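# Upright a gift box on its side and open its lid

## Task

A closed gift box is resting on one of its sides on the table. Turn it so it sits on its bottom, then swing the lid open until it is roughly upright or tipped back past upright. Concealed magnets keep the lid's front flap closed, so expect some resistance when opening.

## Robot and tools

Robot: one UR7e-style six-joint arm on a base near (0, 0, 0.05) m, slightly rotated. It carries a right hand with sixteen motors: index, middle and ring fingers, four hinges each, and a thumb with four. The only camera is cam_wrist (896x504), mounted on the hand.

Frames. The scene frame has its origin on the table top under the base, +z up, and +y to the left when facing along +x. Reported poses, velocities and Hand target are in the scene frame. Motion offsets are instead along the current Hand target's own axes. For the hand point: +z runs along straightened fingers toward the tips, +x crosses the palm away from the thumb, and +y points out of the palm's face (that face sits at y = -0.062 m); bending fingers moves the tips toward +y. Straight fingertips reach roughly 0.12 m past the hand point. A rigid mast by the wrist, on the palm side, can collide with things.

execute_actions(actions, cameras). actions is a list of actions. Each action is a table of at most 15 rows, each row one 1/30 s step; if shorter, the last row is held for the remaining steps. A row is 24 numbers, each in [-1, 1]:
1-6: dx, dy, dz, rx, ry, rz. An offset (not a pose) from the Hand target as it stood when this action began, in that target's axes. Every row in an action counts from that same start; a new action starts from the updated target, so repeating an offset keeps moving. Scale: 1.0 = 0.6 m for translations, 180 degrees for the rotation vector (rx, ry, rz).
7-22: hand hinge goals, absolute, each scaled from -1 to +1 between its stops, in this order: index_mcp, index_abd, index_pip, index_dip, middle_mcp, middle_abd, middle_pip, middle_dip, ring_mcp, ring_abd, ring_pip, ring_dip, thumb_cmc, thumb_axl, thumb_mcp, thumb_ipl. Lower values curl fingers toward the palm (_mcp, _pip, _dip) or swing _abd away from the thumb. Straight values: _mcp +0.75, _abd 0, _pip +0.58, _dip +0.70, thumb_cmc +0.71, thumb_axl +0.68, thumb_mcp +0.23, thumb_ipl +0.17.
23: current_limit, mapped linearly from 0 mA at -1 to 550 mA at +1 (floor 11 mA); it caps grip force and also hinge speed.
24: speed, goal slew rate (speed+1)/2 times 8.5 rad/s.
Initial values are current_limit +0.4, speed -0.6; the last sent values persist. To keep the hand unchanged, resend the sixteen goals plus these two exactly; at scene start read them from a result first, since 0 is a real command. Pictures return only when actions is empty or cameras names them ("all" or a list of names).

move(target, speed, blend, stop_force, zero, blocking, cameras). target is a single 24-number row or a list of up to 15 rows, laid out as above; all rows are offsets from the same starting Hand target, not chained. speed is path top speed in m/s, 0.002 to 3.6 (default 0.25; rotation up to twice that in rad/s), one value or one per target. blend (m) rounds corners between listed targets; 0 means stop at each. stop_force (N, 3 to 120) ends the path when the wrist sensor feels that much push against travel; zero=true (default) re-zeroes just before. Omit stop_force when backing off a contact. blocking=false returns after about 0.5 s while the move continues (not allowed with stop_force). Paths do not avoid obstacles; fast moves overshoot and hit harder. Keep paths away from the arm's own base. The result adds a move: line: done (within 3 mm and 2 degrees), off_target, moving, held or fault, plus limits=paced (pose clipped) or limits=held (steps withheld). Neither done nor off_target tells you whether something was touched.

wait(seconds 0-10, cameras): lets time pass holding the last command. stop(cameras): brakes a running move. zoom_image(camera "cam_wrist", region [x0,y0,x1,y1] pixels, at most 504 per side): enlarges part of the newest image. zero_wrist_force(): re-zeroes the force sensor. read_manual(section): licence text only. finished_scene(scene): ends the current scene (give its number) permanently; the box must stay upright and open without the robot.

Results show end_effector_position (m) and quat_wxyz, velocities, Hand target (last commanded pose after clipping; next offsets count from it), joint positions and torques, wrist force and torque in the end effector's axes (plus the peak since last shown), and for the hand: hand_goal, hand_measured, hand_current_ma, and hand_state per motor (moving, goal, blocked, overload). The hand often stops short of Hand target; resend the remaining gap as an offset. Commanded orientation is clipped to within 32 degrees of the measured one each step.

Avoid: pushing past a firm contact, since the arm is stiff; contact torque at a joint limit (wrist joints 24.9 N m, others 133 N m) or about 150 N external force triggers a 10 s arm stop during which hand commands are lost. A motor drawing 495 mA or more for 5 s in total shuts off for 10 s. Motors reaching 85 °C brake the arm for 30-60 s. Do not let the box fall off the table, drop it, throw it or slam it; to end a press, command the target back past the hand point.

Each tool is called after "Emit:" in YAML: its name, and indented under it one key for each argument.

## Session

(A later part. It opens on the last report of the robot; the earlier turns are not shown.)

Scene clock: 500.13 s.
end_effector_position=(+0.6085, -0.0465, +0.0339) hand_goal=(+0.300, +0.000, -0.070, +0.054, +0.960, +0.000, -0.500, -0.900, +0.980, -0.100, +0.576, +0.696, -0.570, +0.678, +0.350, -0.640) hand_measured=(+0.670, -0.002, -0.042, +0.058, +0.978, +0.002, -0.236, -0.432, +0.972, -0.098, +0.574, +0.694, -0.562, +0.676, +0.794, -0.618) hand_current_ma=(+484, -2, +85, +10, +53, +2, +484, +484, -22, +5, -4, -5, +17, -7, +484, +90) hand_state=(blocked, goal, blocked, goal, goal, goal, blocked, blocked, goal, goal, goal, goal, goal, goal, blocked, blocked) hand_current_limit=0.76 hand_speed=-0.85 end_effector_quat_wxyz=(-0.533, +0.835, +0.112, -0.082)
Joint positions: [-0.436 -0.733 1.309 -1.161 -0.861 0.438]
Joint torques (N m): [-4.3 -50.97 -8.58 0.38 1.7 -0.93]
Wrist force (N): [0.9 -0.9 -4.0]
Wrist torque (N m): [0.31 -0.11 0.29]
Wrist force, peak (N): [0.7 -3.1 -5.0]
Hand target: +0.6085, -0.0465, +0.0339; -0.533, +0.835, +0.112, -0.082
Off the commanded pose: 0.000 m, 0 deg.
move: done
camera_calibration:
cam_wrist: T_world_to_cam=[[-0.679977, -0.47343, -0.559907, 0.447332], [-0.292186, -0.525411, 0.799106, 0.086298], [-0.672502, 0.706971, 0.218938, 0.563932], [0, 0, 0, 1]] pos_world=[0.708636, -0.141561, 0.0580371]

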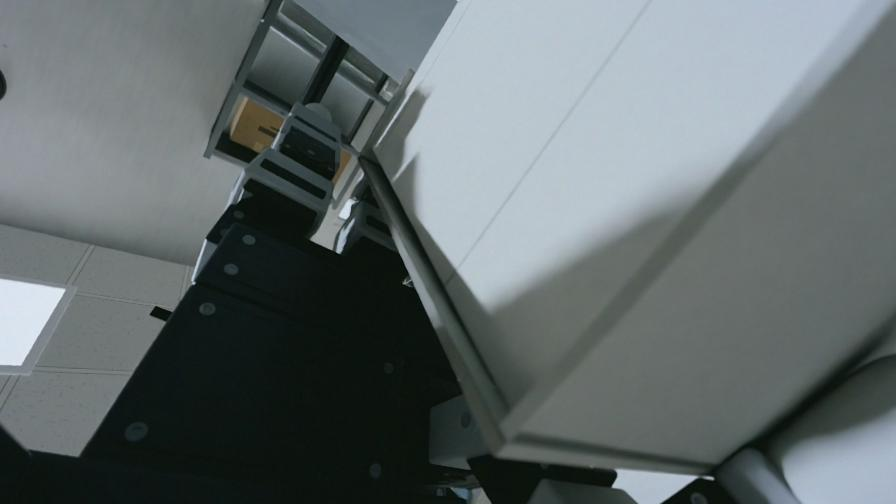

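Emit:
move:
  target: [0,0,0,0,0,0,0.35,0,-0.071,0.054,0.98,0,-0.1,-0.2,0.98,-0.1,0.576,0.696,-0.571,0.678,0.45,-0.641,0.5,-0.85]
  cameras: ["cam_wrist"]

Emit:
zoom_image:
  camera: "cam_wrist"
  region: [300, 0, 560, 504]

Scene clock: 502.13 s.
end_effector_position=(+0.6085, -0.0465, +0.0339) hand_goal=(+0.350, +0.000, -0.070, +0.054, +0.980, +0.000, -0.100, -0.200, +0.980, -0.100, +0.576, +0.696, -0.570, +0.678, +0.450, -0.640) hand_measured=(+0.670, -0.002, -0.040, +0.058, +0.974, +0.002, -0.106, -0.202, +0.972, -0.098, +0.574, +0.694, -0.564, +0.676, +0.792, -0.618) hand_current_ma=(+413, -1, +89, +10, -14, +2, -11, -4, -22, +5, -4, -5, +14, -7, +413, +90) hand_state=(blocked, goal, blocked, goal, goal, goal, goal, goal, goal, goal, goal, goal, goal, goal, blocked, blocked) hand_current_limit=0.50 hand_speed=-0.85 end_effector_quat_wxyz=(-0.533, +0.835, +0.112, -0.082)
Joint positions: [-0.436 -0.733 1.309 -1.161 -0.861 0.438]
Joint torques (N m): [-4.71 -51.91 -9.73 0.82 0.22 -0.94]
Wrist force (N): [0.0 -3.0 -6.8]
Wrist torque (N m): [0.39 -0.01 0.15]
Wrist force, peak (N): [0.2 -3.4 -7.2]
Hand target: +0.6085, -0.0465, +0.0339; -0.533, +0.835, +0.112, -0.082
Off the commanded pose: 0.000 m, 0 deg.
move: done
camera_calibration:
cam_wrist: T_world_to_cam=[[-0.679977, -0.47343, -0.559907, 0.447332], [-0.292186, -0.525411, 0.799106, 0.086298], [-0.672502, 0.706971, 0.218938, 0.563932], [0, 0, 0, 1]] pos_world=[0.708636, -0.141561, 0.0580371]

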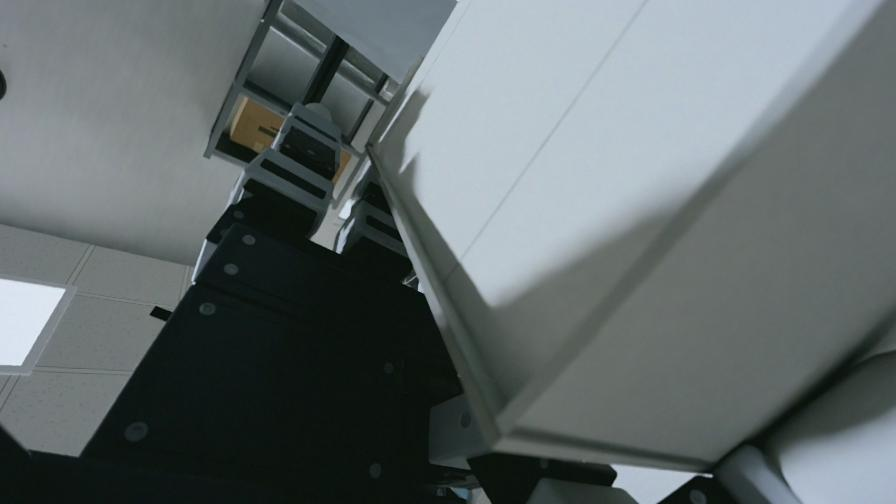

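Scaled by 1.000.

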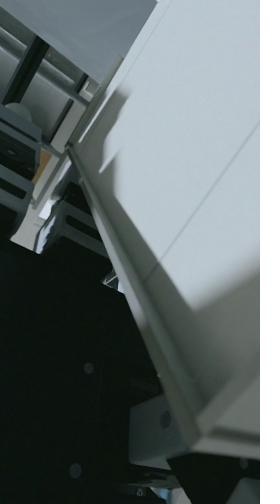

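Emit:
move:
  target: [0,0,0,0,0,0,0.9,0,-0.071,0.054,0.98,0,0.2,0.2,0.98,0,0.576,0.696,-0.571,0.678,0.85,-0.641,0.2,-0.85]

Emit:
move:
  target:
    - [0,0,0,0,0,0,0.93,-0.1,-0.071,0.0,0.98,0,0.576,0.696,0.96,0,0.094,0.145,-0.571,0.678,0.955,-0.641,0.2,-0.6]
    - [0,0,0,0,0,0,0.93,-0.1,-0.071,0.0,0.98,0.1,0.576,0.696,0.96,0.583,0.094,0.145,-0.8,0.678,0.955,-0.641,0.2,-0.6]
  cameras: ["cam_wrist"]

Scene clock: 509.07 s.
end_effector_position=(+0.6085, -0.0465, +0.0339) hand_goal=(+0.900, +0.000, -0.070, +0.054, +0.980, +0.000, +0.200, +0.200, +0.980, +0.000, +0.576, +0.696, -0.570, +0.678, +0.850, -0.640) hand_measured=(+0.878, -0.002, -0.068, +0.058, +0.974, +0.002, +0.192, +0.198, +0.972, -0.004, +0.574, +0.694, -0.568, +0.676, +0.842, -0.638) hand_current_ma=(-66, -1, +3, +7, -16, +2, -16, -5, -22, -5, -4, -5, +4, -5, -26, +4) hand_state=(blocked, goal, goal, goal, goal, goal, goal, goal, goal, goal, goal, goal, goal, goal, goal, goal) hand_current_limit=0.20 hand_speed=-0.85 end_effector_quat_wxyz=(-0.533, +0.835, +0.112, -0.082)
Joint positions: [-0.436 -0.733 1.309 -1.161 -0.861 0.438]
Joint torques (N m): [-3.91 -54.01 -8.61 0.86 -0.68 -0.96]
Wrist force (N): [0.6 2.2 -3.1]
Wrist torque (N m): [0.47 0.02 0.05]
Wrist force, peak (N): [0.1 -3.5 -7.2]
Hand target: +0.6085, -0.0465, +0.0339; -0.533, +0.835, +0.112, -0.082
Off the commanded pose: 0.000 m, 0 deg.
move: done

Scene clock: 510.37 s.
end_effector_position=(+0.6085, -0.0465, +0.0339) hand_goal=(+0.930, -0.100, -0.070, +0.000, +0.980, +0.100, +0.576, +0.696, +0.960, +0.584, +0.094, +0.146, -0.800, +0.678, +0.956, -0.640) hand_measured=(+0.908, -0.096, -0.068, +0.004, +0.972, +0.136, +0.568, +0.692, +0.952, +0.394, +0.094, +0.148, -0.796, +0.676, +0.948, -0.638) hand_current_ma=(-68, +6, +3, +7, -20, +100, -18, -6, -19, -330, +1, +5, +10, -5, -27, +4) hand_state=(blocked, goal, goal, goal, goal, blocked, goal, goal, goal, blocked, goal, goal, goal, goal, goal, goal) hand_current_limit=0.20 hand_speed=-0.60 end_effector_quat_wxyz=(-0.533, +0.835, +0.112, -0.082)
Joint positions: [-0.436 -0.733 1.309 -1.161 -0.861 0.438]
Joint torques (N m): [-4.85 -54.16 -9.34 0.71 -0.68 -1.1]
Wrist force (N): [0.6 2.3 -3.4]
Wrist torque (N m): [0.51 0.02 0.06]
Wrist force, peak (N): [0.7 2.5 -3.4]
Hand target: +0.6085, -0.0465, +0.0339; -0.533, +0.835, +0.112, -0.082
Off the commanded pose: 0.000 m, 0 deg.
move: done
camera_calibration:
cam_wrist: T_world_to_cam=[[-0.679977, -0.47343, -0.559907, 0.447332], [-0.292186, -0.525411, 0.799106, 0.086298], [-0.672502, 0.706971, 0.218938, 0.563932], [0, 0, 0, 1]] pos_world=[0.708636, -0.141561, 0.0580371]

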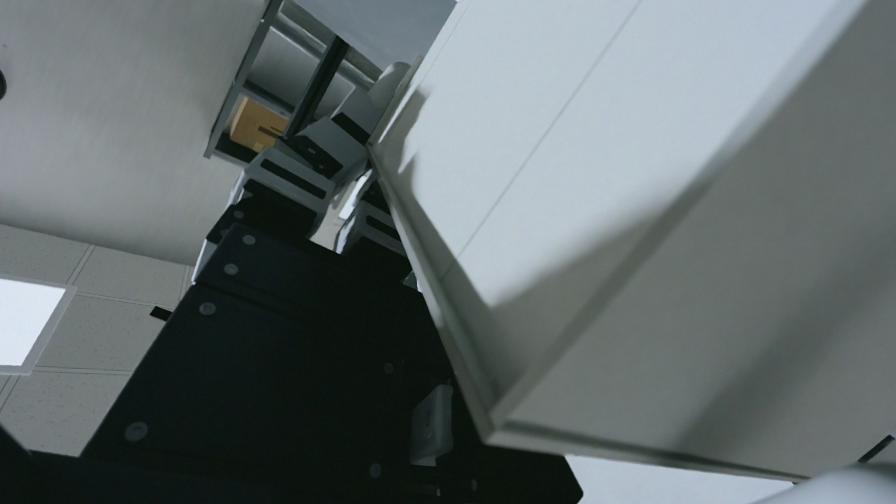

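Emit:
move:
  target: [0,0,0,0,0,0,0.93,-0.1,-0.071,0.0,0.98,0.15,0.576,0.696,0.76,0.38,0.094,0.145,-0.8,0.678,0.955,-0.641,0.2,-0.75]

Emit:
move:
  target: [0,0,0,0,0,0,0.93,-0.1,-0.071,0.0,0.98,0.15,0.576,0.696,0.76,0.583,0.094,0.145,-0.8,0.678,0.88,-0.641,0.2,-0.75]
  cameras: ["cam_wrist"]

Scene clock: 511.67 s.
end_effector_position=(+0.6085, -0.0465, +0.0339) hand_goal=(+0.930, -0.100, -0.070, +0.000, +0.980, +0.150, +0.576, +0.696, +0.760, +0.380, +0.094, +0.146, -0.800, +0.678, +0.956, -0.640) hand_measured=(+0.908, -0.096, -0.068, +0.004, +0.968, +0.154, +0.568, +0.692, +0.754, +0.380, +0.094, +0.148, -0.796, +0.676, +0.948, -0.638) hand_current_ma=(-68, +6, +3, +7, -30, +6, -18, -6, -15, +0, +1, +5, +10, -5, -27, +4) hand_state=(blocked, goal, goal, goal, goal, goal, goal, goal, goal, goal, goal, goal, goal, goal, goal, goal) hand_current_limit=0.20 hand_speed=-0.75 end_effector_quat_wxyz=(-0.533, +0.835, +0.112, -0.082)
Joint positions: [-0.436 -0.733 1.309 -1.161 -0.861 0.438]
Joint torques (N m): [-3.54 -55.67 -8.72 0.72 -0.78 -0.94]
Wrist force (N): [0.5 2.2 -3.1]
Wrist torque (N m): [0.47 0.02 0.05]
Wrist force, peak (N): [0.6 2.5 -3.3]
Hand target: +0.6085, -0.0465, +0.0339; -0.533, +0.835, +0.112, -0.082
Off the commanded pose: 0.000 m, 0 deg.
move: done

Scene clock: 512.17 s.
end_effector_position=(+0.6085, -0.0465, +0.0339) hand_goal=(+0.930, -0.100, -0.070, +0.000, +0.980, +0.150, +0.576, +0.696, +0.760, +0.584, +0.094, +0.146, -0.800, +0.678, +0.880, -0.640) hand_measured=(+0.908, -0.096, -0.068, +0.004, +0.968, +0.154, +0.568, +0.692, +0.754, +0.580, +0.094, +0.148, -0.796, +0.676, +0.878, -0.638) hand_current_ma=(-68, +6, +3, +7, -30, +6, -18, -6, -15, -9, +1, +5, +10, -5, -2, +4) hand_state=(blocked, goal, goal, goal, goal, goal, goal, goal, goal, goal, goal, goal, goal, goal, goal, goal) hand_current_limit=0.20 hand_speed=-0.75 end_effector_quat_wxyz=(-0.533, +0.835, +0.112, -0.082)
Joint positions: [-0.436 -0.733 1.309 -1.161 -0.861 0.438]
Joint torques (N m): [-4.01 -55.45 -9 0.87 -0.68 -0.98]
Wrist force (N): [0.6 2.2 -3.4]
Wrist torque (N m): [0.50 0.02 0.06]
Wrist force, peak (N): [0.7 2.4 -3.4]
Hand target: +0.6085, -0.0465, +0.0339; -0.533, +0.835, +0.112, -0.082
Off the commanded pose: 0.000 m, 0 deg.
move: done
camera_calibration:
cam_wrist: T_world_to_cam=[[-0.679977, -0.47343, -0.559907, 0.447332], [-0.292186, -0.525411, 0.799106, 0.086298], [-0.672502, 0.706971, 0.218938, 0.563932], [0, 0, 0, 1]] pos_world=[0.708636, -0.141561, 0.0580371]

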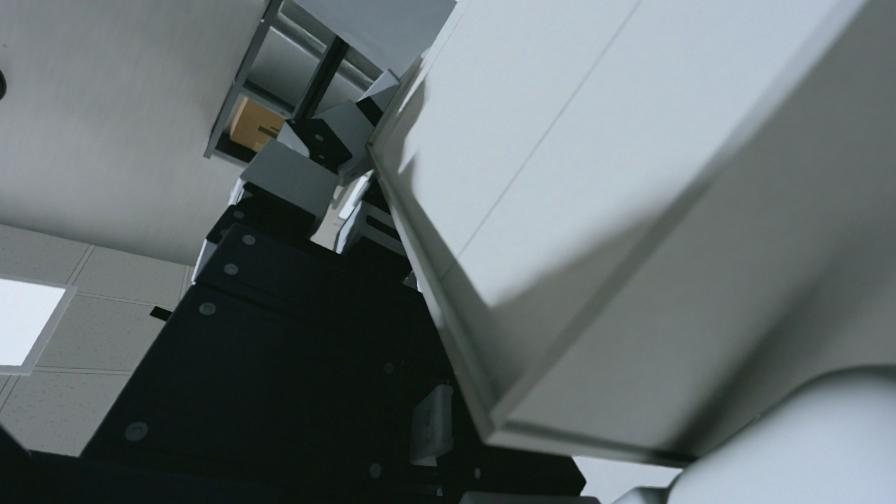

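Now close ring and thumb.

Emit:
move:
  target: [0,0,0,0,0,0,0.90,-0.1,-0.071,0.0,0.98,0.15,0.576,0.696,0.62,0.583,0.094,0.145,-0.8,0.678,0.79,-0.641,-0.1,-0.8]

Emit:
move:
  target: [0,0,0,0,0,0,0.78,-0.1,-0.071,0.0,0.98,0.15,0.576,0.696,0.45,0.583,0.094,0.145,-0.8,0.678,0.65,-0.641,0.1,-0.8]
  cameras: ["cam_wrist"]

Emit:
zoom_image:
  camera: "cam_wrist"
  region: [300, 0, 560, 504]

Scene clock: 513.07 s.
end_effector_position=(+0.6085, -0.0465, +0.0339) hand_goal=(+0.900, -0.100, -0.070, +0.000, +0.980, +0.150, +0.576, +0.696, +0.620, +0.584, +0.094, +0.146, -0.800, +0.678, +0.790, -0.640) hand_measured=(+0.892, -0.096, -0.068, +0.004, +0.968, +0.154, +0.568, +0.692, +0.656, +0.578, +0.094, +0.148, -0.794, +0.676, +0.806, -0.634) hand_current_ma=(-17, +6, +3, +7, -30, +6, -18, -6, +124, -10, +1, +5, +14, -5, +54, +20) hand_state=(goal, goal, goal, goal, goal, goal, goal, goal, blocked, goal, goal, goal, goal, goal, goal, goal) hand_current_limit=-0.10 hand_speed=-0.80 end_effector_quat_wxyz=(-0.533, +0.835, +0.112, -0.082)
Joint positions: [-0.436 -0.733 1.309 -1.161 -0.861 0.438]
Joint torques (N m): [-4 -56.05 -8.97 0.65 -0.65 -0.94]
Wrist force (N): [0.8 0.1 -3.7]
Wrist torque (N m): [0.48 0.00 -0.02]
Wrist force, peak (N): [0.7 1.6 -4.1]
Hand target: +0.6085, -0.0465, +0.0339; -0.533, +0.835, +0.112, -0.082
Off the commanded pose: 0.000 m, 0 deg.
move: done

Scene clock: 513.57 s.
end_effector_position=(+0.6085, -0.0465, +0.0339) hand_goal=(+0.780, -0.100, -0.070, +0.000, +0.980, +0.150, +0.576, +0.696, +0.450, +0.584, +0.094, +0.146, -0.800, +0.678, +0.650, -0.640) hand_measured=(+0.774, -0.096, -0.068, +0.004, +0.968, +0.154, +0.568, +0.692, +0.638, +0.574, +0.096, +0.148, -0.788, +0.672, +0.798, -0.624) hand_current_ma=(-15, +6, +3, +7, -30, +6, -18, -6, +302, -22, +5, +5, +32, -17, +303, +58) hand_state=(goal, goal, goal, goal, goal, goal, goal, goal, blocked, goal, goal, goal, goal, goal, blocked, goal) hand_current_limit=0.10 hand_speed=-0.80 end_effector_quat_wxyz=(-0.533, +0.835, +0.112, -0.082)
Joint positions: [-0.436 -0.733 1.309 -1.161 -0.861 0.438]
Joint torques (N m): [-4.15 -56.85 -9.08 0.84 -0.87 -1.08]
Wrist force (N): [0.7 -1.1 -4.6]
Wrist torque (N m): [0.48 0.03 -0.09]
Wrist force, peak (N): [1.1 -1.3 -5.0]
Hand target: +0.6085, -0.0465, +0.0339; -0.533, +0.835, +0.112, -0.082
Off the commanded pose: 0.000 m, 0 deg.
move: done
camera_calibration:
cam_wrist: T_world_to_cam=[[-0.679977, -0.47343, -0.559907, 0.447332], [-0.292186, -0.525411, 0.799106, 0.086298], [-0.672502, 0.706971, 0.218938, 0.563932], [0, 0, 0, 1]] pos_world=[0.708636, -0.141561, 0.0580371]

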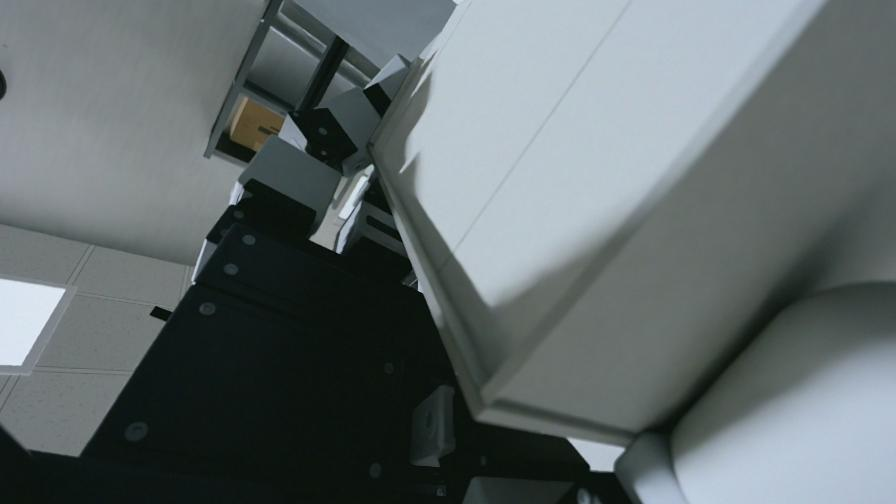

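Scaled by 1.000.

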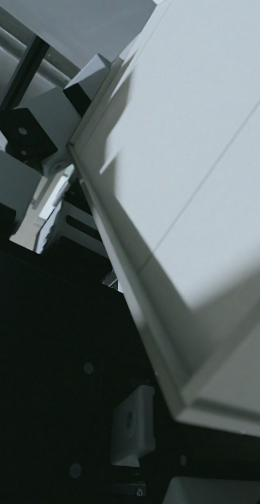

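Emit:
move:
  target: [0,0,0,0,0,0,0.69,-0.1,-0.071,0.0,0.98,0.15,0.576,0.696,0.3,0.6,0.094,0.145,-0.8,0.678,0.4,-0.641,0.6,-0.8]

Emit:
move:
  target: [0,0,0,0,0,0,0.72,-0.1,-0.3,-0.3,0.98,0.15,0.576,0.696,0.25,0.6,0.094,0.145,-0.8,0.678,0.35,-0.641,0.75,-0.88]

Emit:
move:
  target: [0,0,0,0,0,0,0.86,-0.1,-0.4,-0.6,0.98,0.15,0.576,0.696,0.25,0.6,0.094,0.145,-0.8,0.678,0.35,-0.641,0.75,-0.88]
  cameras: ["cam_wrist"]

Emit:
zoom_image:
  camera: "cam_wrist"
  region: [300, 0, 560, 504]

Scene clock: 514.57 s.
end_effector_position=(+0.6085, -0.0465, +0.0339) hand_goal=(+0.690, -0.100, -0.070, +0.000, +0.980, +0.150, +0.576, +0.696, +0.300, +0.600, +0.094, +0.146, -0.800, +0.678, +0.400, -0.640) hand_measured=(+0.730, -0.096, -0.062, +0.004, +0.968, +0.154, +0.568, +0.692, +0.630, +0.574, +0.098, +0.148, -0.784, +0.670, +0.792, -0.620) hand_current_ma=(+135, +6, +19, +7, -30, +5, -18, -6, +440, -67, +9, +5, +46, -25, +440, +82) hand_state=(blocked, goal, goal, goal, goal, goal, goal, goal, blocked, blocked, goal, goal, goal, goal, blocked, blocked) hand_current_limit=0.60 hand_speed=-0.80 end_effector_quat_wxyz=(-0.533, +0.835, +0.112, -0.082)
Joint positions: [-0.436 -0.733 1.309 -1.161 -0.861 0.438]
Joint torques (N m): [-3.96 -55.65 -8.93 0.43 -0.59 -1.04]
Wrist force (N): [0.9 -4.1 -4.4]
Wrist torque (N m): [0.49 0.02 -0.10]
Wrist force, peak (N): [1.0 -4.6 -4.8]
Hand target: +0.6085, -0.0465, +0.0339; -0.533, +0.835, +0.112, -0.082
Off the commanded pose: 0.000 m, 0 deg.
move: done

Scene clock: 515.30 s.
end_effector_position=(+0.6085, -0.0465, +0.0339) hand_goal=(+0.720, -0.100, -0.300, -0.300, +0.980, +0.150, +0.576, +0.696, +0.250, +0.600, +0.094, +0.146, -0.800, +0.678, +0.350, -0.640) hand_measured=(+0.752, -0.096, -0.078, -0.074, +0.968, +0.154, +0.568, +0.692, +0.612, +0.574, +0.100, +0.148, -0.782, +0.666, +0.790, -0.606) hand_current_ma=(+109, +6, +481, +481, -30, +5, -18, -6, +481, -67, +11, +5, +50, -36, +481, +149) hand_state=(blocked, goal, blocked, blocked, goal, goal, goal, goal, blocked, blocked, goal, goal, goal, goal, blocked, blocked) hand_current_limit=0.75 hand_speed=-0.88 end_effector_quat_wxyz=(-0.533, +0.835, +0.112, -0.082)
Joint positions: [-0.436 -0.733 1.309 -1.161 -0.861 0.438]
Joint torques (N m): [-4.84 -56.87 -9.24 0.17 -0.75 -1.04]
Wrist force (N): [1.3 -0.3 -3.8]
Wrist torque (N m): [0.37 0.08 -0.20]
Wrist force, peak (N): [1.1 -4.2 -4.6]
Hand target: +0.6085, -0.0465, +0.0339; -0.533, +0.835, +0.112, -0.082
Off the commanded pose: 0.000 m, 0 deg.
move: done

Scene clock: 515.97 s.
end_effector_position=(+0.6085, -0.0465, +0.0339) hand_goal=(+0.860, -0.100, -0.400, -0.600, +0.980, +0.150, +0.576, +0.696, +0.250, +0.600, +0.094, +0.146, -0.800, +0.678, +0.350, -0.640) hand_measured=(+0.872, -0.096, -0.146, -0.220, +0.968, +0.154, +0.568, +0.692, +0.612, +0.574, +0.102, +0.148, -0.782, +0.664, +0.790, -0.606) hand_current_ma=(+31, +6, +481, +481, -30, +5, -18, -6, +481, -67, +18, +5, +50, -43, +481, +149) hand_state=(goal, goal, blocked, blocked, goal, goal, goal, goal, blocked, blocked, goal, goal, goal, goal, blocked, blocked) hand_current_limit=0.75 hand_speed=-0.88 end_effector_quat_wxyz=(-0.533, +0.835, +0.112, -0.082)
Joint positions: [-0.436 -0.733 1.309 -1.161 -0.861 0.438]
Joint torques (N m): [-3.52 -57.54 -8.63 -0.41 -0.74 -1.13]
Wrist force (N): [1.1 1.6 -3.5]
Wrist torque (N m): [0.29 0.05 -0.12]
Wrist force, peak (N): [0.6 -1.0 -4.7]
Hand target: +0.6085, -0.0465, +0.0339; -0.533, +0.835, +0.112, -0.082
Off the commanded pose: 0.000 m, 0 deg.
move: done
camera_calibration:
cam_wrist: T_world_to_cam=[[-0.679945, -0.473462, -0.559918, 0.447306], [-0.292151, -0.525449, 0.799094, 0.0862685], [-0.672549, 0.706921, 0.218954, 0.563957], [0, 0, 0, 1]] pos_world=[0.708636, -0.141561, 0.0580371]

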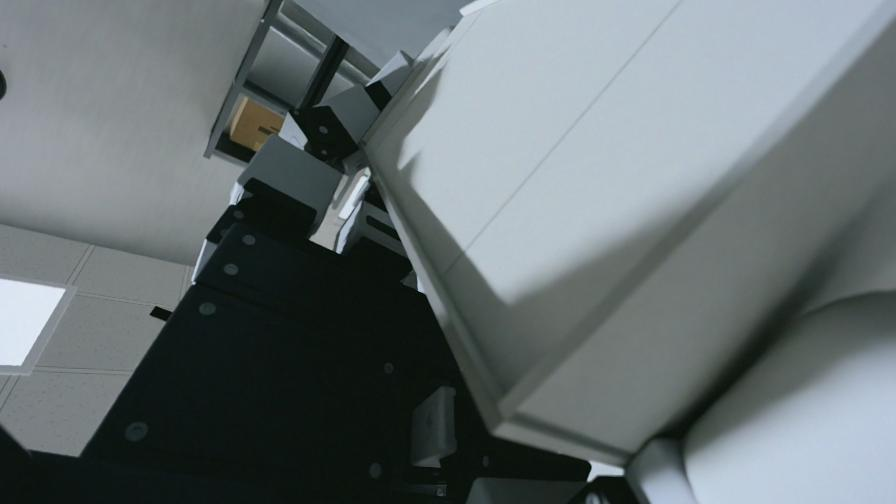

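Scaled by 1.000.

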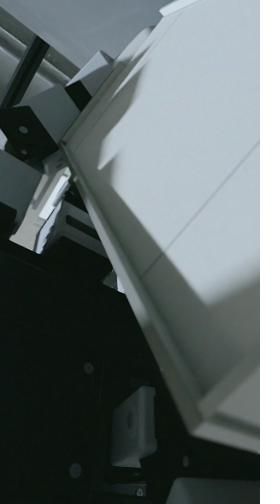

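Emit:
move:
  target: [0,0,0,0,0,0,0.92,-0.1,-0.5,-0.8,0.98,0.15,0.576,0.696,0.25,0.6,0.094,0.145,-0.8,0.678,0.35,-0.641,0.75,-0.88]
  cameras: ["cam_wrist"]

Scene clock: 516.70 s.
end_effector_position=(+0.6085, -0.0465, +0.0339) hand_goal=(+0.920, -0.100, -0.500, -0.800, +0.980, +0.150, +0.576, +0.696, +0.250, +0.600, +0.094, +0.146, -0.800, +0.678, +0.350, -0.640) hand_measured=(+0.928, -0.096, -0.180, -0.276, +0.968, +0.154, +0.568, +0.692, +0.612, +0.574, +0.106, +0.148, -0.782, +0.664, +0.790, -0.606) hand_current_ma=(+19, +6, +481, +481, -30, +5, -18, -6, +481, -67, +29, +5, +50, -44, +481, +149) hand_state=(goal, goal, blocked, blocked, goal, goal, goal, goal, blocked, blocked, goal, goal, goal, goal, blocked, blocked) hand_current_limit=0.75 hand_speed=-0.88 end_effector_quat_wxyz=(-0.533, +0.835, +0.112, -0.082)
Joint positions: [-0.436 -0.733 1.309 -1.161 -0.861 0.438]
Joint torques (N m): [-4.71 -57.89 -9.7 -0.78 -0.68 -1]
Wrist force (N): [1.0 1.5 -3.6]
Wrist torque (N m): [0.27 0.06 -0.13]
Wrist force, peak (N): [1.3 1.4 -4.0]
Hand target: +0.6085, -0.0465, +0.0339; -0.533, +0.835, +0.112, -0.082
Off the commanded pose: 0.000 m, 0 deg.
move: done
camera_calibration:
cam_wrist: T_world_to_cam=[[-0.679945, -0.473462, -0.559918, 0.447306], [-0.292151, -0.525449, 0.799094, 0.0862685], [-0.672549, 0.706921, 0.218954, 0.563957], [0, 0, 0, 1]] pos_world=[0.708636, -0.141561, 0.0580371]

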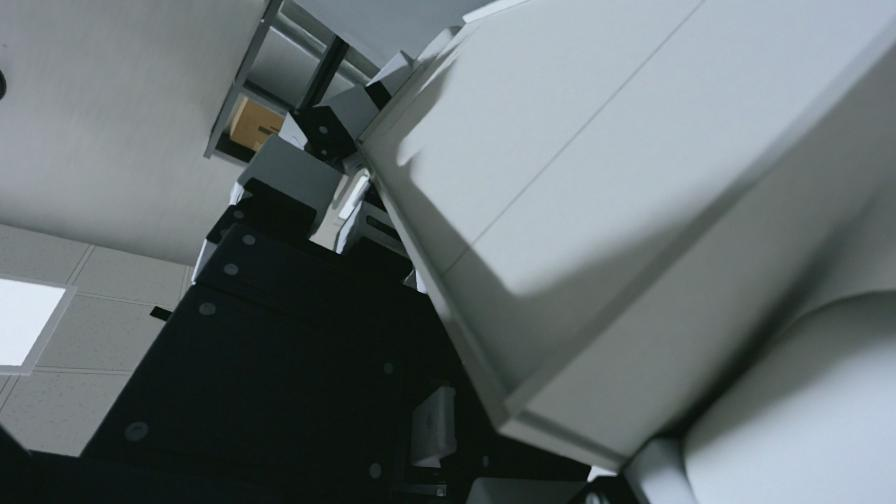

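Emit:
move:
  target: [0,0,0,0,0,0,0.96,-0.1,-0.2,-0.2,0.98,0.15,0.576,0.696,0.4,0.6,0.094,0.145,-0.8,0.678,0.5,-0.641,0.3,-0.8]

Emit:
move:
  target:
    - [0,0,0,0,0,0,0.98,0.2,0.3,0.4,0.98,0.35,0.3,0.4,0.4,0.6,0.094,0.145,-0.8,0.678,0.5,-0.641,0.3,-0.7]
    - [0,0,0,0,0,0,0.98,0.3,0.576,0.696,0.95,0.4,-0.071,0.0,0.4,0.6,0.094,0.145,-0.8,0.678,0.5,-0.641,0.3,-0.7]
  cameras: ["cam_wrist"]

Scene clock: 518.20 s.
end_effector_position=(+0.6085, -0.0465, +0.0339) hand_goal=(+0.960, -0.100, -0.200, -0.200, +0.980, +0.150, +0.576, +0.696, +0.400, +0.600, +0.094, +0.146, -0.800, +0.678, +0.500, -0.640) hand_measured=(+0.942, -0.096, -0.194, -0.202, +0.968, +0.154, +0.568, +0.692, +0.602, +0.572, +0.108, +0.150, -0.764, +0.664, +0.782, -0.606) hand_current_ma=(-53, +5, +14, -2, -30, +5, -18, -6, +357, -74, +38, +6, +114, -44, +358, +149) hand_state=(goal, goal, goal, goal, goal, goal, goal, goal, blocked, blocked, goal, goal, blocked, goal, blocked, blocked) hand_current_limit=0.30 hand_speed=-0.80 end_effector_quat_wxyz=(-0.533, +0.835, +0.112, -0.082)
Joint positions: [-0.436 -0.733 1.309 -1.161 -0.861 0.438]
Joint torques (N m): [-4.32 -58.57 -9.14 -1.2 -0.65 -0.9]
Wrist force (N): [0.9 2.5 -3.5]
Wrist torque (N m): [0.62 0.02 0.04]
Wrist force, peak (N): [0.8 2.9 -3.3]
Hand target: +0.6085, -0.0465, +0.0339; -0.533, +0.835, +0.112, -0.082
Off the commanded pose: 0.000 m, 0 deg.
move: done

Scene clock: 519.70 s.
end_effector_position=(+0.6085, -0.0465, +0.0339) hand_goal=(+0.980, +0.300, +0.576, +0.696, +0.950, +0.400, -0.070, +0.000, +0.400, +0.600, +0.094, +0.146, -0.800, +0.678, +0.500, -0.640) hand_measured=(+0.958, +0.296, +0.568, +0.692, +0.960, +0.416, -0.008, +0.038, +0.602, +0.572, +0.108, +0.150, -0.764, +0.664, +0.782, -0.606) hand_current_ma=(-71, -7, -21, -8, +28, +36, +220, +124, +358, -74, +38, +9, +116, -44, +358, +149) hand_state=(blocked, goal, goal, goal, goal, goal, blocked, blocked, blocked, blocked, goal, goal, blocked, goal, blocked, blocked) hand_current_limit=0.30 hand_speed=-0.70 end_effector_quat_wxyz=(-0.533, +0.835, +0.112, -0.082)
Joint positions: [-0.436 -0.733 1.309 -1.161 -0.861 0.438]
Joint torques (N m): [-4.02 -59.73 -9.23 -1.32 -0.62 -0.87]
Wrist force (N): [0.8 1.8 -3.2]
Wrist torque (N m): [0.64 0.04 -0.02]
Wrist force, peak (N): [0.6 2.6 -3.7]
Hand target: +0.6085, -0.0465, +0.0339; -0.533, +0.835, +0.112, -0.082
Off the commanded pose: 0.000 m, 0 deg.
move: done
camera_calibration:
cam_wrist: T_world_to_cam=[[-0.679977, -0.47343, -0.559907, 0.447332], [-0.292186, -0.525411, 0.799106, 0.086298], [-0.672502, 0.706971, 0.218938, 0.563932], [0, 0, 0, 1]] pos_world=[0.708636, -0.141561, 0.0580371]

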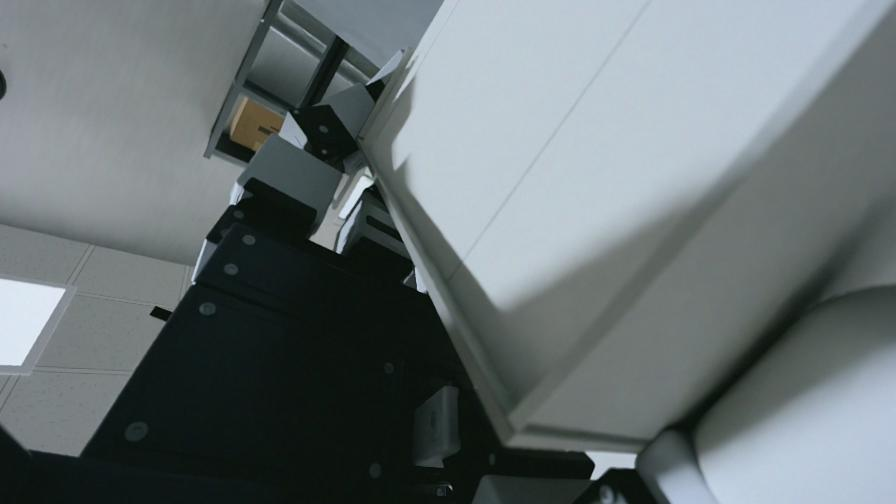

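Emit:
move:
  target:
    - [0,0,0,0,0,0,0.98,0.5,0.576,0.696,0.97,0.65,0.1,0.2,0.4,0.6,0.094,0.145,-0.8,0.678,0.5,-0.641,0.3,-0.7]
    - [0,0,0,0,0,0,0.98,0.5,0.576,0.696,0.97,0.65,-0.071,0.0,0.4,0.6,0.094,0.145,-0.8,0.678,0.5,-0.641,0.3,-0.7]
  cameras: ["cam_wrist"]

Scene clock: 521.13 s.
end_effector_position=(+0.6085, -0.0465, +0.0339) hand_goal=(+0.980, +0.500, +0.576, +0.696, +0.970, +0.650, -0.070, +0.000, +0.400, +0.600, +0.094, +0.146, -0.800, +0.678, +0.500, -0.640) hand_measured=(+0.958, +0.498, +0.568, +0.692, +0.964, +0.646, -0.068, +0.002, +0.602, +0.572, +0.108, +0.150, -0.764, +0.664, +0.782, -0.606) hand_current_ma=(-71, -5, -21, -8, -14, -8, +2, +5, +357, -74, +38, +9, +116, -44, +357, +149) hand_state=(blocked, goal, goal, goal, goal, goal, goal, goal, blocked, blocked, goal, goal, blocked, goal, blocked, blocked) hand_current_limit=0.30 hand_speed=-0.70 end_effector_quat_wxyz=(-0.533, +0.835, +0.112, -0.082)
Joint positions: [-0.436 -0.733 1.309 -1.161 -0.861 0.438]
Joint torques (N m): [-4.41 -59.54 -9.99 -1.14 -0.5 -0.85]
Wrist force (N): [0.8 2.0 -3.9]
Wrist torque (N m): [0.63 0.03 -0.01]
Wrist force, peak (N): [0.6 1.9 -4.1]
Hand target: +0.6085, -0.0465, +0.0339; -0.533, +0.835, +0.112, -0.082
Off the commanded pose: 0.000 m, 0 deg.
move: done
camera_calibration:
cam_wrist: T_world_to_cam=[[-0.679977, -0.47343, -0.559907, 0.447332], [-0.292186, -0.525411, 0.799106, 0.086298], [-0.672502, 0.706971, 0.218938, 0.563932], [0, 0, 0, 1]] pos_world=[0.708636, -0.141561, 0.0580371]

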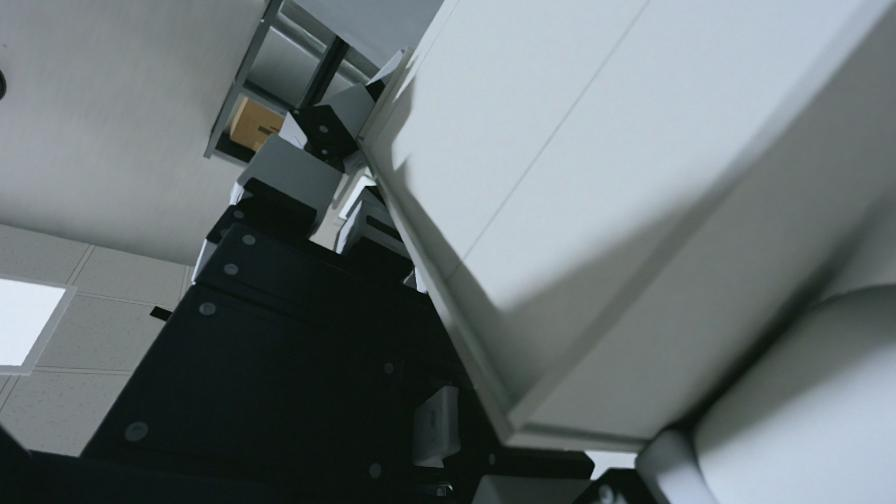

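Emit:
move:
  target:
    - [0,0,0,0,0,0,0.98,0.5,0.576,0.696,0.80,0.65,0.094,0.116,0.4,0.6,0.094,0.145,-0.8,0.678,0.5,-0.641,0.3,-0.75]
    - [0,0,0,0,0,0,0.98,0.5,0.576,0.696,0.60,0.65,0.094,0.116,0.4,0.6,0.094,0.145,-0.8,0.678,0.5,-0.641,0.3,-0.8]

Scene clock: 522.70 s.
end_effector_position=(+0.6085, -0.0465, +0.0339) hand_goal=(+0.980, +0.500, +0.576, +0.696, +0.600, +0.650, +0.094, +0.116, +0.400, +0.600, +0.094, +0.146, -0.800, +0.678, +0.500, -0.640) hand_measured=(+0.958, +0.498, +0.568, +0.692, +0.682, +0.634, +0.102, +0.114, +0.600, +0.572, +0.108, +0.150, -0.764, +0.664, +0.782, -0.606) hand_current_ma=(-71, -5, -21, -8, +328, -38, +21, -3, +357, -74, +38, +9, +116, -44, +357, +149) hand_state=(blocked, goal, goal, goal, blocked, goal, goal, goal, blocked, blocked, goal, goal, blocked, goal, blocked, blocked) hand_current_limit=0.30 hand_speed=-0.80 end_effector_quat_wxyz=(-0.533, +0.835, +0.112, -0.082)
Joint positions: [-0.436 -0.733 1.309 -1.161 -0.861 0.438]
Joint torques (N m): [-3.6 -60.86 -10.02 -1.19 -0.57 -0.92]
Wrist force (N): [0.6 -1.2 -3.9]
Wrist torque (N m): [0.75 0.09 -0.01]
Wrist force, peak (N): [0.6 2.0 -4.1]
Hand target: +0.6085, -0.0465, +0.0339; -0.533, +0.835, +0.112, -0.082
Off the commanded pose: 0.000 m, 0 deg.
move: done

Emit:
move:
  target:
    - [0,0,0,0,0,0,0.98,0.5,0.576,0.696,0.78,0.65,0.18,0.19,0.35,0.6,0.094,0.145,-0.8,0.678,0.45,-0.641,0.4,-0.75]
    - [0,0,0,0,0,0,0.98,0.5,0.576,0.696,0.57,0.65,0.18,0.19,0.35,0.6,0.094,0.145,-0.8,0.678,0.45,-0.641,0.4,-0.8]

Scene clock: 524.17 s.
end_effector_position=(+0.6085, -0.0465, +0.0339) hand_goal=(+0.980, +0.500, +0.576, +0.696, +0.570, +0.650, +0.180, +0.190, +0.350, +0.600, +0.094, +0.146, -0.800, +0.678, +0.450, -0.640) hand_measured=(+0.958, +0.498, +0.568, +0.692, +0.660, +0.636, +0.188, +0.188, +0.600, +0.572, +0.110, +0.150, -0.764, +0.664, +0.782, -0.606) hand_current_ma=(-71, -5, -21, -8, +372, -31, +17, -5, +385, -74, +41, +9, +116, -44, +385, +150) hand_state=(blocked, goal, goal, goal, blocked, goal, goal, goal, blocked, blocked, goal, goal, blocked, goal, blocked, blocked) hand_current_limit=0.40 hand_speed=-0.80 end_effector_quat_wxyz=(-0.533, +0.835, +0.112, -0.082)
Joint positions: [-0.436 -0.733 1.309 -1.161 -0.861 0.438]
Joint torques (N m): [-4.2 -60.89 -8.74 -1.2 -0.78 -1.03]
Wrist force (N): [0.9 -2.3 -4.2]
Wrist torque (N m): [0.79 0.07 -0.01]
Wrist force, peak (N): [0.9 0.1 -5.0]
Hand target: +0.6085, -0.0465, +0.0339; -0.533, +0.835, +0.112, -0.082
Off the commanded pose: 0.000 m, 0 deg.
move: done

Emit:
move:
  target:
    - [0,0,0,0,0,0,0.98,0.3,0.576,0.696,0.97,0.65,0.094,0.116,0.4,0.6,0.094,0.145,-0.8,0.678,0.5,-0.641,0.3,-0.7]
    - [0,0,0,0,0,0,0.98,0.3,0.1,0.2,0.98,0.5,0.576,0.696,0.4,0.6,0.094,0.145,-0.8,0.678,0.5,-0.641,0.3,-0.6]
    - [0,0,0,0,0,0,0.95,-0.2,-0.008,0.087,0.98,0.35,0.576,0.696,0.4,0.6,0.094,0.145,-0.8,0.678,0.5,-0.641,0.3,-0.7]
    - [0,0,0,0,0,0,0.8,-0.45,-0.008,0.087,0.98,0.35,0.576,0.696,0.4,0.6,0.094,0.145,-0.8,0.678,0.5,-0.641,0.3,-0.75]
  cameras: ["cam_wrist"]

Scene clock: 529.13 s.
end_effector_position=(+0.6085, -0.0465, +0.0339) hand_goal=(+0.800, -0.450, -0.008, +0.088, +0.980, +0.350, +0.576, +0.696, +0.400, +0.600, +0.094, +0.146, -0.800, +0.678, +0.500, -0.640) hand_measured=(+0.774, -0.412, -0.008, +0.092, +0.986, +0.336, +0.570, +0.692, +0.598, +0.572, +0.110, +0.150, -0.764, +0.664, +0.782, -0.606) hand_current_ma=(-85, +101, +0, +6, +15, -31, -14, -6, +357, -74, +41, +9, +116, -44, +357, +153) hand_state=(blocked, blocked, goal, goal, goal, goal, goal, goal, blocked, blocked, goal, goal, blocked, goal, blocked, blocked) hand_current_limit=0.30 hand_speed=-0.75 end_effector_quat_wxyz=(-0.533, +0.835, +0.112, -0.082)
Joint positions: [-0.436 -0.733 1.309 -1.161 -0.861 0.438]
Joint torques (N m): [-4.38 -61.07 -9.13 -1.1 -0.56 -0.94]
Wrist force (N): [0.5 0.9 -4.5]
Wrist torque (N m): [0.66 0.07 -0.06]
Wrist force, peak (N): [1.1 -2.4 -4.5]
Hand target: +0.6085, -0.0465, +0.0339; -0.533, +0.835, +0.112, -0.082
Off the commanded pose: 0.000 m, 0 deg.
move: done
camera_calibration:
cam_wrist: T_world_to_cam=[[-0.679977, -0.47343, -0.559907, 0.447332], [-0.292186, -0.525411, 0.799106, 0.086298], [-0.672502, 0.706971, 0.218938, 0.563932], [0, 0, 0, 1]] pos_world=[0.708636, -0.141561, 0.0580371]

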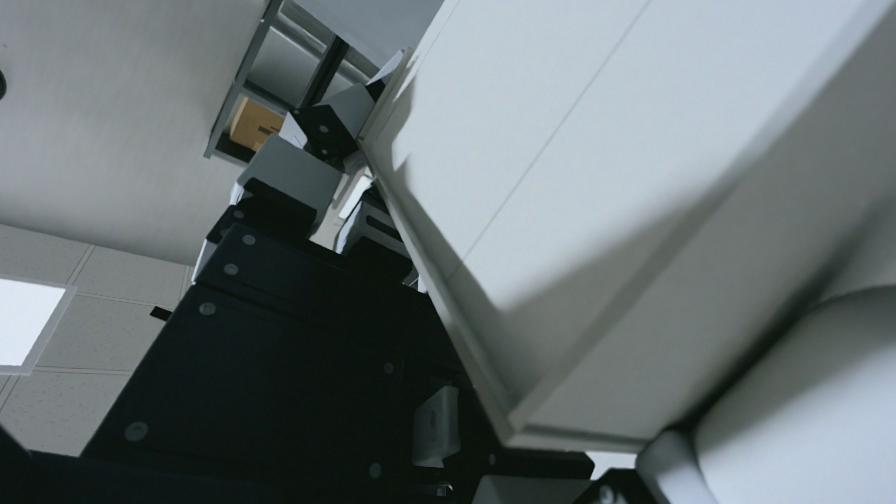

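Emit:
move:
  target: [0,0,0,0,0,0,0.62,-0.41,-0.008,0.087,0.98,0.3,0.576,0.696,0.35,0.6,0.094,0.145,-0.8,0.678,0.45,-0.641,0.3,-0.8]

Emit:
move:
  target: [0,0,0,0,0,0,0.68,-0.41,-0.2,-0.15,0.98,0.3,0.576,0.696,0.25,0.6,0.094,0.145,-0.8,0.678,0.35,-0.641,0.6,-0.85]
  cameras: ["cam_wrist"]

Scene clock: 537.93 s.
end_effector_position=(+0.6085, -0.0465, +0.0339) hand_goal=(+0.620, -0.410, -0.008, +0.088, +0.980, +0.300, +0.576, +0.696, +0.350, +0.600, +0.094, +0.146, -0.800, +0.678, +0.450, -0.640) hand_measured=(+0.682, -0.404, +0.004, +0.092, +0.972, +0.302, +0.570, +0.692, +0.598, +0.572, +0.110, +0.150, -0.764, +0.664, +0.782, -0.606) hand_current_ma=(+239, +10, +31, +6, -17, +3, -14, -6, +357, -74, +41, +9, +116, -44, +357, +153) hand_state=(blocked, goal, goal, goal, goal, goal, goal, goal, blocked, blocked, goal, goal, blocked, goal, blocked, blocked) hand_current_limit=0.30 hand_speed=-0.80 end_effector_quat_wxyz=(-0.533, +0.835, +0.112, -0.082)
Joint positions: [-0.436 -0.733 1.309 -1.161 -0.861 0.438]
Joint torques (N m): [-4.16 -61.24 -9.17 -1.26 -0.56 -1.04]
Wrist force (N): [0.3 -1.1 -3.9]
Wrist torque (N m): [0.75 0.02 -0.03]
Wrist force, peak (N): [0.5 1.0 -4.7]
Hand target: +0.6085, -0.0465, +0.0339; -0.533, +0.835, +0.112, -0.082
Off the commanded pose: 0.000 m, 0 deg.
move: done

Scene clock: 538.53 s.
end_effector_position=(+0.6085, -0.0465, +0.0339) hand_goal=(+0.680, -0.410, -0.200, -0.150, +0.980, +0.300, +0.576, +0.696, +0.250, +0.600, +0.094, +0.146, -0.800, +0.678, +0.350, -0.640) hand_measured=(+0.712, -0.404, -0.014, +0.022, +0.972, +0.302, +0.570, +0.692, +0.598, +0.572, +0.112, +0.150, -0.764, +0.664, +0.782, -0.606) hand_current_ma=(+105, +10, +440, +439, -17, +3, -14, -6, +440, -74, +48, +9, +116, -44, +440, +153) hand_state=(blocked, goal, blocked, blocked, goal, goal, goal, goal, blocked, blocked, goal, goal, blocked, goal, blocked, blocked) hand_current_limit=0.60 hand_speed=-0.85 end_effector_quat_wxyz=(-0.533, +0.835, +0.112, -0.082)
Joint positions: [-0.436 -0.733 1.309 -1.161 -0.861 0.438]
Joint torques (N m): [-3.56 -61.34 -10.45 -1.18 -0.81 -1.03]
Wrist force (N): [1.1 1.5 -3.6]
Wrist torque (N m): [0.47 0.09 -0.13]
Wrist force, peak (N): [1.1 1.4 -3.9]
Hand target: +0.6085, -0.0465, +0.0339; -0.533, +0.835, +0.112, -0.082
Off the commanded pose: 0.000 m, 0 deg.
move: done
camera_calibration:
cam_wrist: T_world_to_cam=[[-0.679977, -0.47343, -0.559907, 0.447332], [-0.292186, -0.525411, 0.799106, 0.086298], [-0.672502, 0.706971, 0.218938, 0.563932], [0, 0, 0, 1]] pos_world=[0.708636, -0.141561, 0.0580371]

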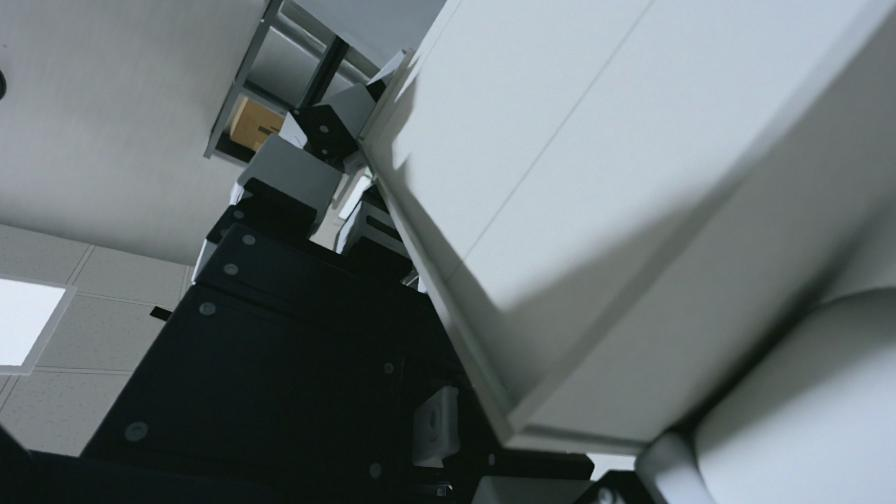

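Emit:
move:
  target: [0,0,0,0,0,0,0.80,-0.41,-0.3,-0.4,0.98,0.3,0.576,0.696,0.2,0.6,0.094,0.145,-0.8,0.678,0.3,-0.641,0.76,-0.85]

Emit:
move:
  target: [0,0,0,0,0,0,0.90,-0.41,-0.45,-0.65,0.98,0.3,0.576,0.696,0.2,0.6,0.094,0.145,-0.8,0.678,0.3,-0.641,0.76,-0.85]
  cameras: ["cam_wrist"]

Emit:
zoom_image:
  camera: "cam_wrist"
  region: [300, 0, 560, 504]

Scene clock: 539.43 s.
end_effector_position=(+0.6085, -0.0465, +0.0339) hand_goal=(+0.800, -0.410, -0.300, -0.400, +0.980, +0.300, +0.576, +0.696, +0.200, +0.600, +0.094, +0.146, -0.800, +0.678, +0.300, -0.640) hand_measured=(+0.804, -0.392, -0.076, -0.120, +0.988, +0.288, +0.574, +0.692, +0.596, +0.572, +0.112, +0.150, -0.764, +0.664, +0.782, -0.606) hand_current_ma=(+7, +41, +484, +484, +18, -24, -4, -6, +484, -74, +52, +9, +116, -44, +484, +153) hand_state=(goal, goal, blocked, blocked, goal, goal, goal, goal, blocked, blocked, goal, goal, blocked, goal, blocked, blocked) hand_current_limit=0.76 hand_speed=-0.85 end_effector_quat_wxyz=(-0.533, +0.835, +0.112, -0.082)
Joint positions: [-0.436 -0.733 1.309 -1.161 -0.861 0.438]
Joint torques (N m): [-4.06 -60.27 -9.08 -1.28 -0.59 -0.98]
Wrist force (N): [1.0 2.2 -3.2]
Wrist torque (N m): [0.38 0.05 -0.09]
Wrist force, peak (N): [0.5 0.6 -4.4]
Hand target: +0.6085, -0.0465, +0.0339; -0.533, +0.835, +0.112, -0.082
Off the commanded pose: 0.000 m, 0 deg.
move: done

Scene clock: 539.93 s.
end_effector_position=(+0.6085, -0.0465, +0.0339) hand_goal=(+0.900, -0.410, -0.450, -0.650, +0.980, +0.300, +0.576, +0.696, +0.200, +0.600, +0.094, +0.146, -0.800, +0.678, +0.300, -0.640) hand_measured=(+0.856, -0.382, -0.134, -0.150, +0.998, +0.272, +0.578, +0.692, +0.596, +0.572, +0.112, +0.150, -0.764, +0.664, +0.782, -0.606) hand_current_ma=(-156, +69, +484, +484, +55, -73, +2, -6, +484, -74, +52, +9, +116, -45, +484, +153) hand_state=(blocked, blocked, blocked, blocked, goal, blocked, goal, goal, blocked, blocked, goal, goal, blocked, goal, blocked, blocked) hand_current_limit=0.76 hand_speed=-0.85 end_effector_quat_wxyz=(-0.533, +0.835, +0.112, -0.082)
Joint positions: [-0.436 -0.733 1.309 -1.161 -0.861 0.438]
Joint torques (N m): [-4.3 -60.83 -9.75 -1.21 -0.71 -1.07]
Wrist force (N): [1.1 1.9 -3.7]
Wrist torque (N m): [0.38 0.05 -0.09]
Wrist force, peak (N): [1.2 1.8 -3.8]
Hand target: +0.6085, -0.0465, +0.0339; -0.533, +0.835, +0.112, -0.082
Off the commanded pose: 0.000 m, 0 deg.
move: done
camera_calibration:
cam_wrist: T_world_to_cam=[[-0.679977, -0.47343, -0.559907, 0.447332], [-0.292186, -0.525411, 0.799106, 0.086298], [-0.672502, 0.706971, 0.218938, 0.563932], [0, 0, 0, 1]] pos_world=[0.708636, -0.141561, 0.0580371]

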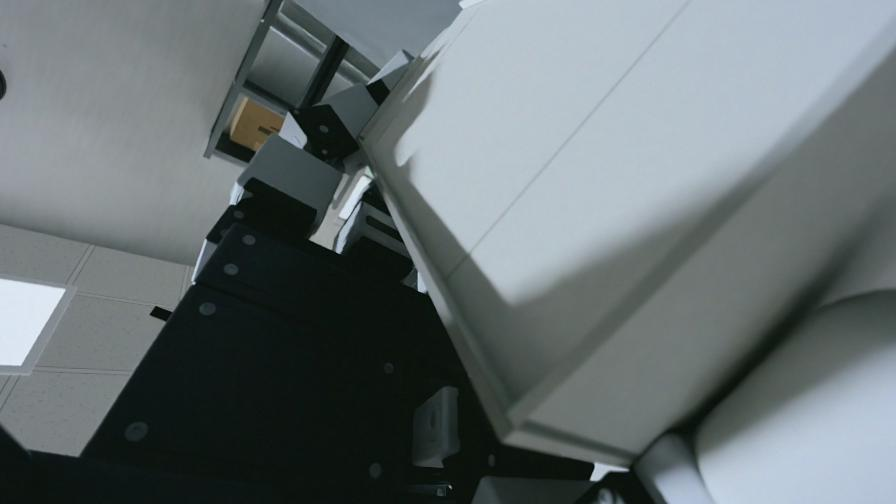

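Scaled by 1.000.

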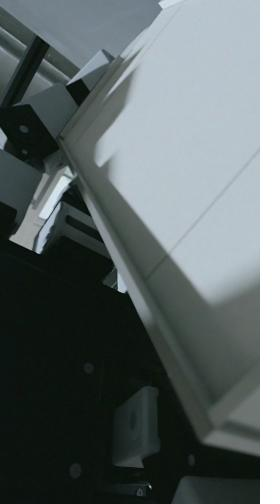

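Emit:
move:
  target: [0,0,0,0,0,0,0.92,-0.3,-0.05,0.05,0.98,0.3,0.576,0.696,0.65,0.58,0.094,0.145,-0.8,0.678,0.84,-0.641,0.3,-0.8]

Emit:
move:
  target:
    - [0,0,0,0,0,0,0.97,0,0.1,0.3,0.98,0,0.576,0.696,0.9,0.3,0.2,0.3,-0.571,0.678,0.955,-0.641,0.3,-0.6]
    - [0,0,0,0,0,0,0.98,0,-0.1,0.3,0.98,0,-0.05,0.0,0.98,-0.1,0.576,0.696,-0.571,0.678,0.955,-0.641,0.3,-0.6]
  cameras: ["cam_wrist"]

Scene clock: 543.30 s.
end_effector_position=(+0.6085, -0.0465, +0.0339) hand_goal=(+0.920, -0.300, -0.050, +0.050, +0.980, +0.300, +0.576, +0.696, +0.650, +0.580, +0.094, +0.146, -0.800, +0.678, +0.840, -0.640) hand_measured=(+0.866, -0.294, -0.068, +0.046, +0.994, +0.270, +0.578, +0.692, +0.634, +0.574, +0.096, +0.148, -0.794, +0.674, +0.832, -0.638) hand_current_ma=(-203, +12, -49, -6, +38, -79, +3, -6, -45, -10, +3, +5, +13, -8, -24, +4) hand_state=(blocked, goal, goal, goal, goal, blocked, goal, goal, goal, goal, goal, goal, goal, goal, goal, goal) hand_current_limit=0.30 hand_speed=-0.80 end_effector_quat_wxyz=(-0.533, +0.835, +0.112, -0.082)
Joint positions: [-0.436 -0.733 1.309 -1.161 -0.861 0.438]
Joint torques (N m): [-3.54 -61.26 -8.28 -1.23 -0.67 -1.08]
Wrist force (N): [0.7 2.5 -3.4]
Wrist torque (N m): [0.54 0.00 0.07]
Wrist force, peak (N): [0.6 3.5 -2.8]
Hand target: +0.6085, -0.0465, +0.0339; -0.533, +0.835, +0.112, -0.082
Off the commanded pose: 0.000 m, 0 deg.
move: done

Scene clock: 544.60 s.
end_effector_position=(+0.6085, -0.0465, +0.0339) hand_goal=(+0.980, +0.000, -0.100, +0.300, +0.980, +0.000, -0.050, +0.000, +0.980, -0.100, +0.576, +0.696, -0.570, +0.678, +0.956, -0.640) hand_measured=(+0.958, -0.004, -0.098, +0.296, +0.972, +0.004, -0.048, +0.002, +0.958, -0.098, +0.568, +0.692, -0.574, +0.676, +0.948, -0.638) hand_current_ma=(-71, -6, +2, -7, -17, +6, +2, +5, -70, +5, -19, -6, -6, -5, -27, +4) hand_state=(blocked, goal, goal, goal, goal, goal, goal, goal, blocked, goal, goal, goal, goal, goal, goal, goal) hand_current_limit=0.30 hand_speed=-0.60 end_effector_quat_wxyz=(-0.533, +0.835, +0.112, -0.082)
Joint positions: [-0.436 -0.733 1.309 -1.161 -0.861 0.438]
Joint torques (N m): [-3.91 -60.64 -9.81 -1.19 -0.54 -1.13]
Wrist force (N): [0.5 2.2 -3.4]
Wrist torque (N m): [0.50 0.03 0.05]
Wrist force, peak (N): [0.7 2.9 -3.2]
Hand target: +0.6085, -0.0465, +0.0339; -0.533, +0.835, +0.112, -0.082
Off the commanded pose: 0.000 m, 0 deg.
move: done
camera_calibration:
cam_wrist: T_world_to_cam=[[-0.679977, -0.47343, -0.559907, 0.447332], [-0.292186, -0.525411, 0.799106, 0.086298], [-0.672502, 0.706971, 0.218938, 0.563932], [0, 0, 0, 1]] pos_world=[0.708636, -0.141561, 0.0580371]

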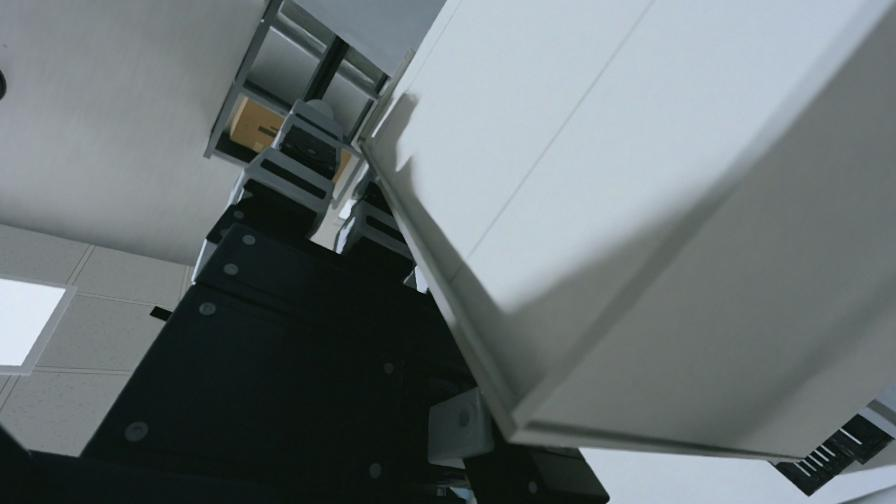

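Emit:
move:
  target: [0,-0.0063,0.0136,0,0.0176,0.0082,0.98,0,-0.1,0.3,0.98,0,-0.05,0.0,0.98,-0.1,0.576,0.696,-0.571,0.678,0.955,-0.641,0.3,-0.6]
  speed: 0.04
  cameras: ["cam_wrist"]

Scene clock: 546.90 s.
end_effector_position=(+0.6061, -0.0379, +0.0339) hand_goal=(+0.980, +0.000, -0.100, +0.300, +0.980, +0.000, -0.050, +0.000, +0.980, -0.100, +0.576, +0.696, -0.570, +0.678, +0.956, -0.640) hand_measured=(+0.958, -0.004, -0.098, +0.296, +0.972, +0.004, -0.048, +0.002, +0.958, -0.098, +0.568, +0.692, -0.574, +0.676, +0.948, -0.638) hand_current_ma=(-70, -6, +2, -7, -17, +6, +2, +5, -70, +5, -19, -6, -6, -5, -27, +4) hand_state=(blocked, goal, goal, goal, goal, goal, goal, goal, blocked, goal, goal, goal, goal, goal, goal, goal) hand_current_limit=0.30 hand_speed=-0.60 end_effector_quat_wxyz=(-0.534, +0.838, +0.086, -0.066)
Joint positions: [-0.438 -0.763 1.372 -1.226 -0.813 0.484]
Joint torques (N m): [-7.31 -61.91 -6.58 -1.75 2.07 1.3]
Wrist force (N): [0.9 1.8 -3.3]
Wrist torque (N m): [0.40 -0.03 0.06]
Wrist force, peak (N): [0.6 2.4 -3.5]
Hand target: +0.6061, -0.0378, +0.0339; -0.534, +0.838, +0.086, -0.065
Off the commanded pose: 0.000 m, 0 deg.
move: done
camera_calibration:
cam_wrist: T_world_to_cam=[[-0.707414, -0.431849, -0.559529, 0.467968], [-0.323584, -0.505924, 0.799584, 0.109885], [-0.628378, 0.746691, 0.218158, 0.531001], [0, 0, 0, 1]] pos_world=[0.700274, -0.138809, 0.0581369]

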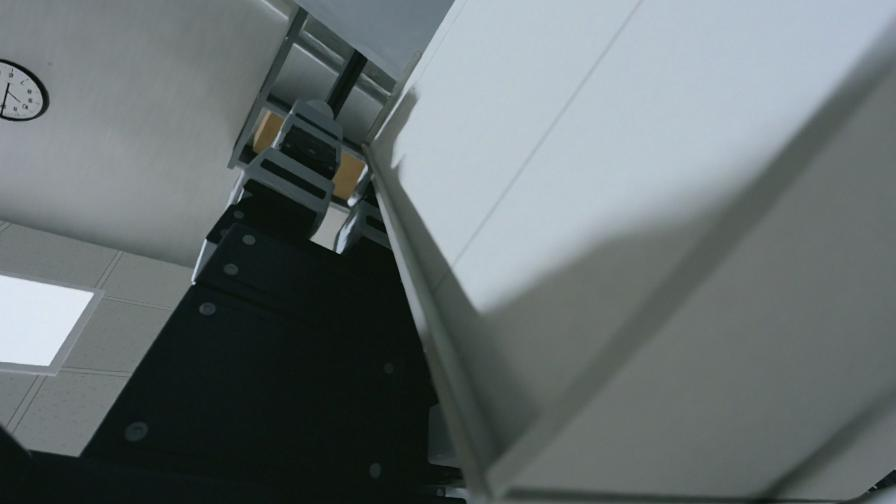

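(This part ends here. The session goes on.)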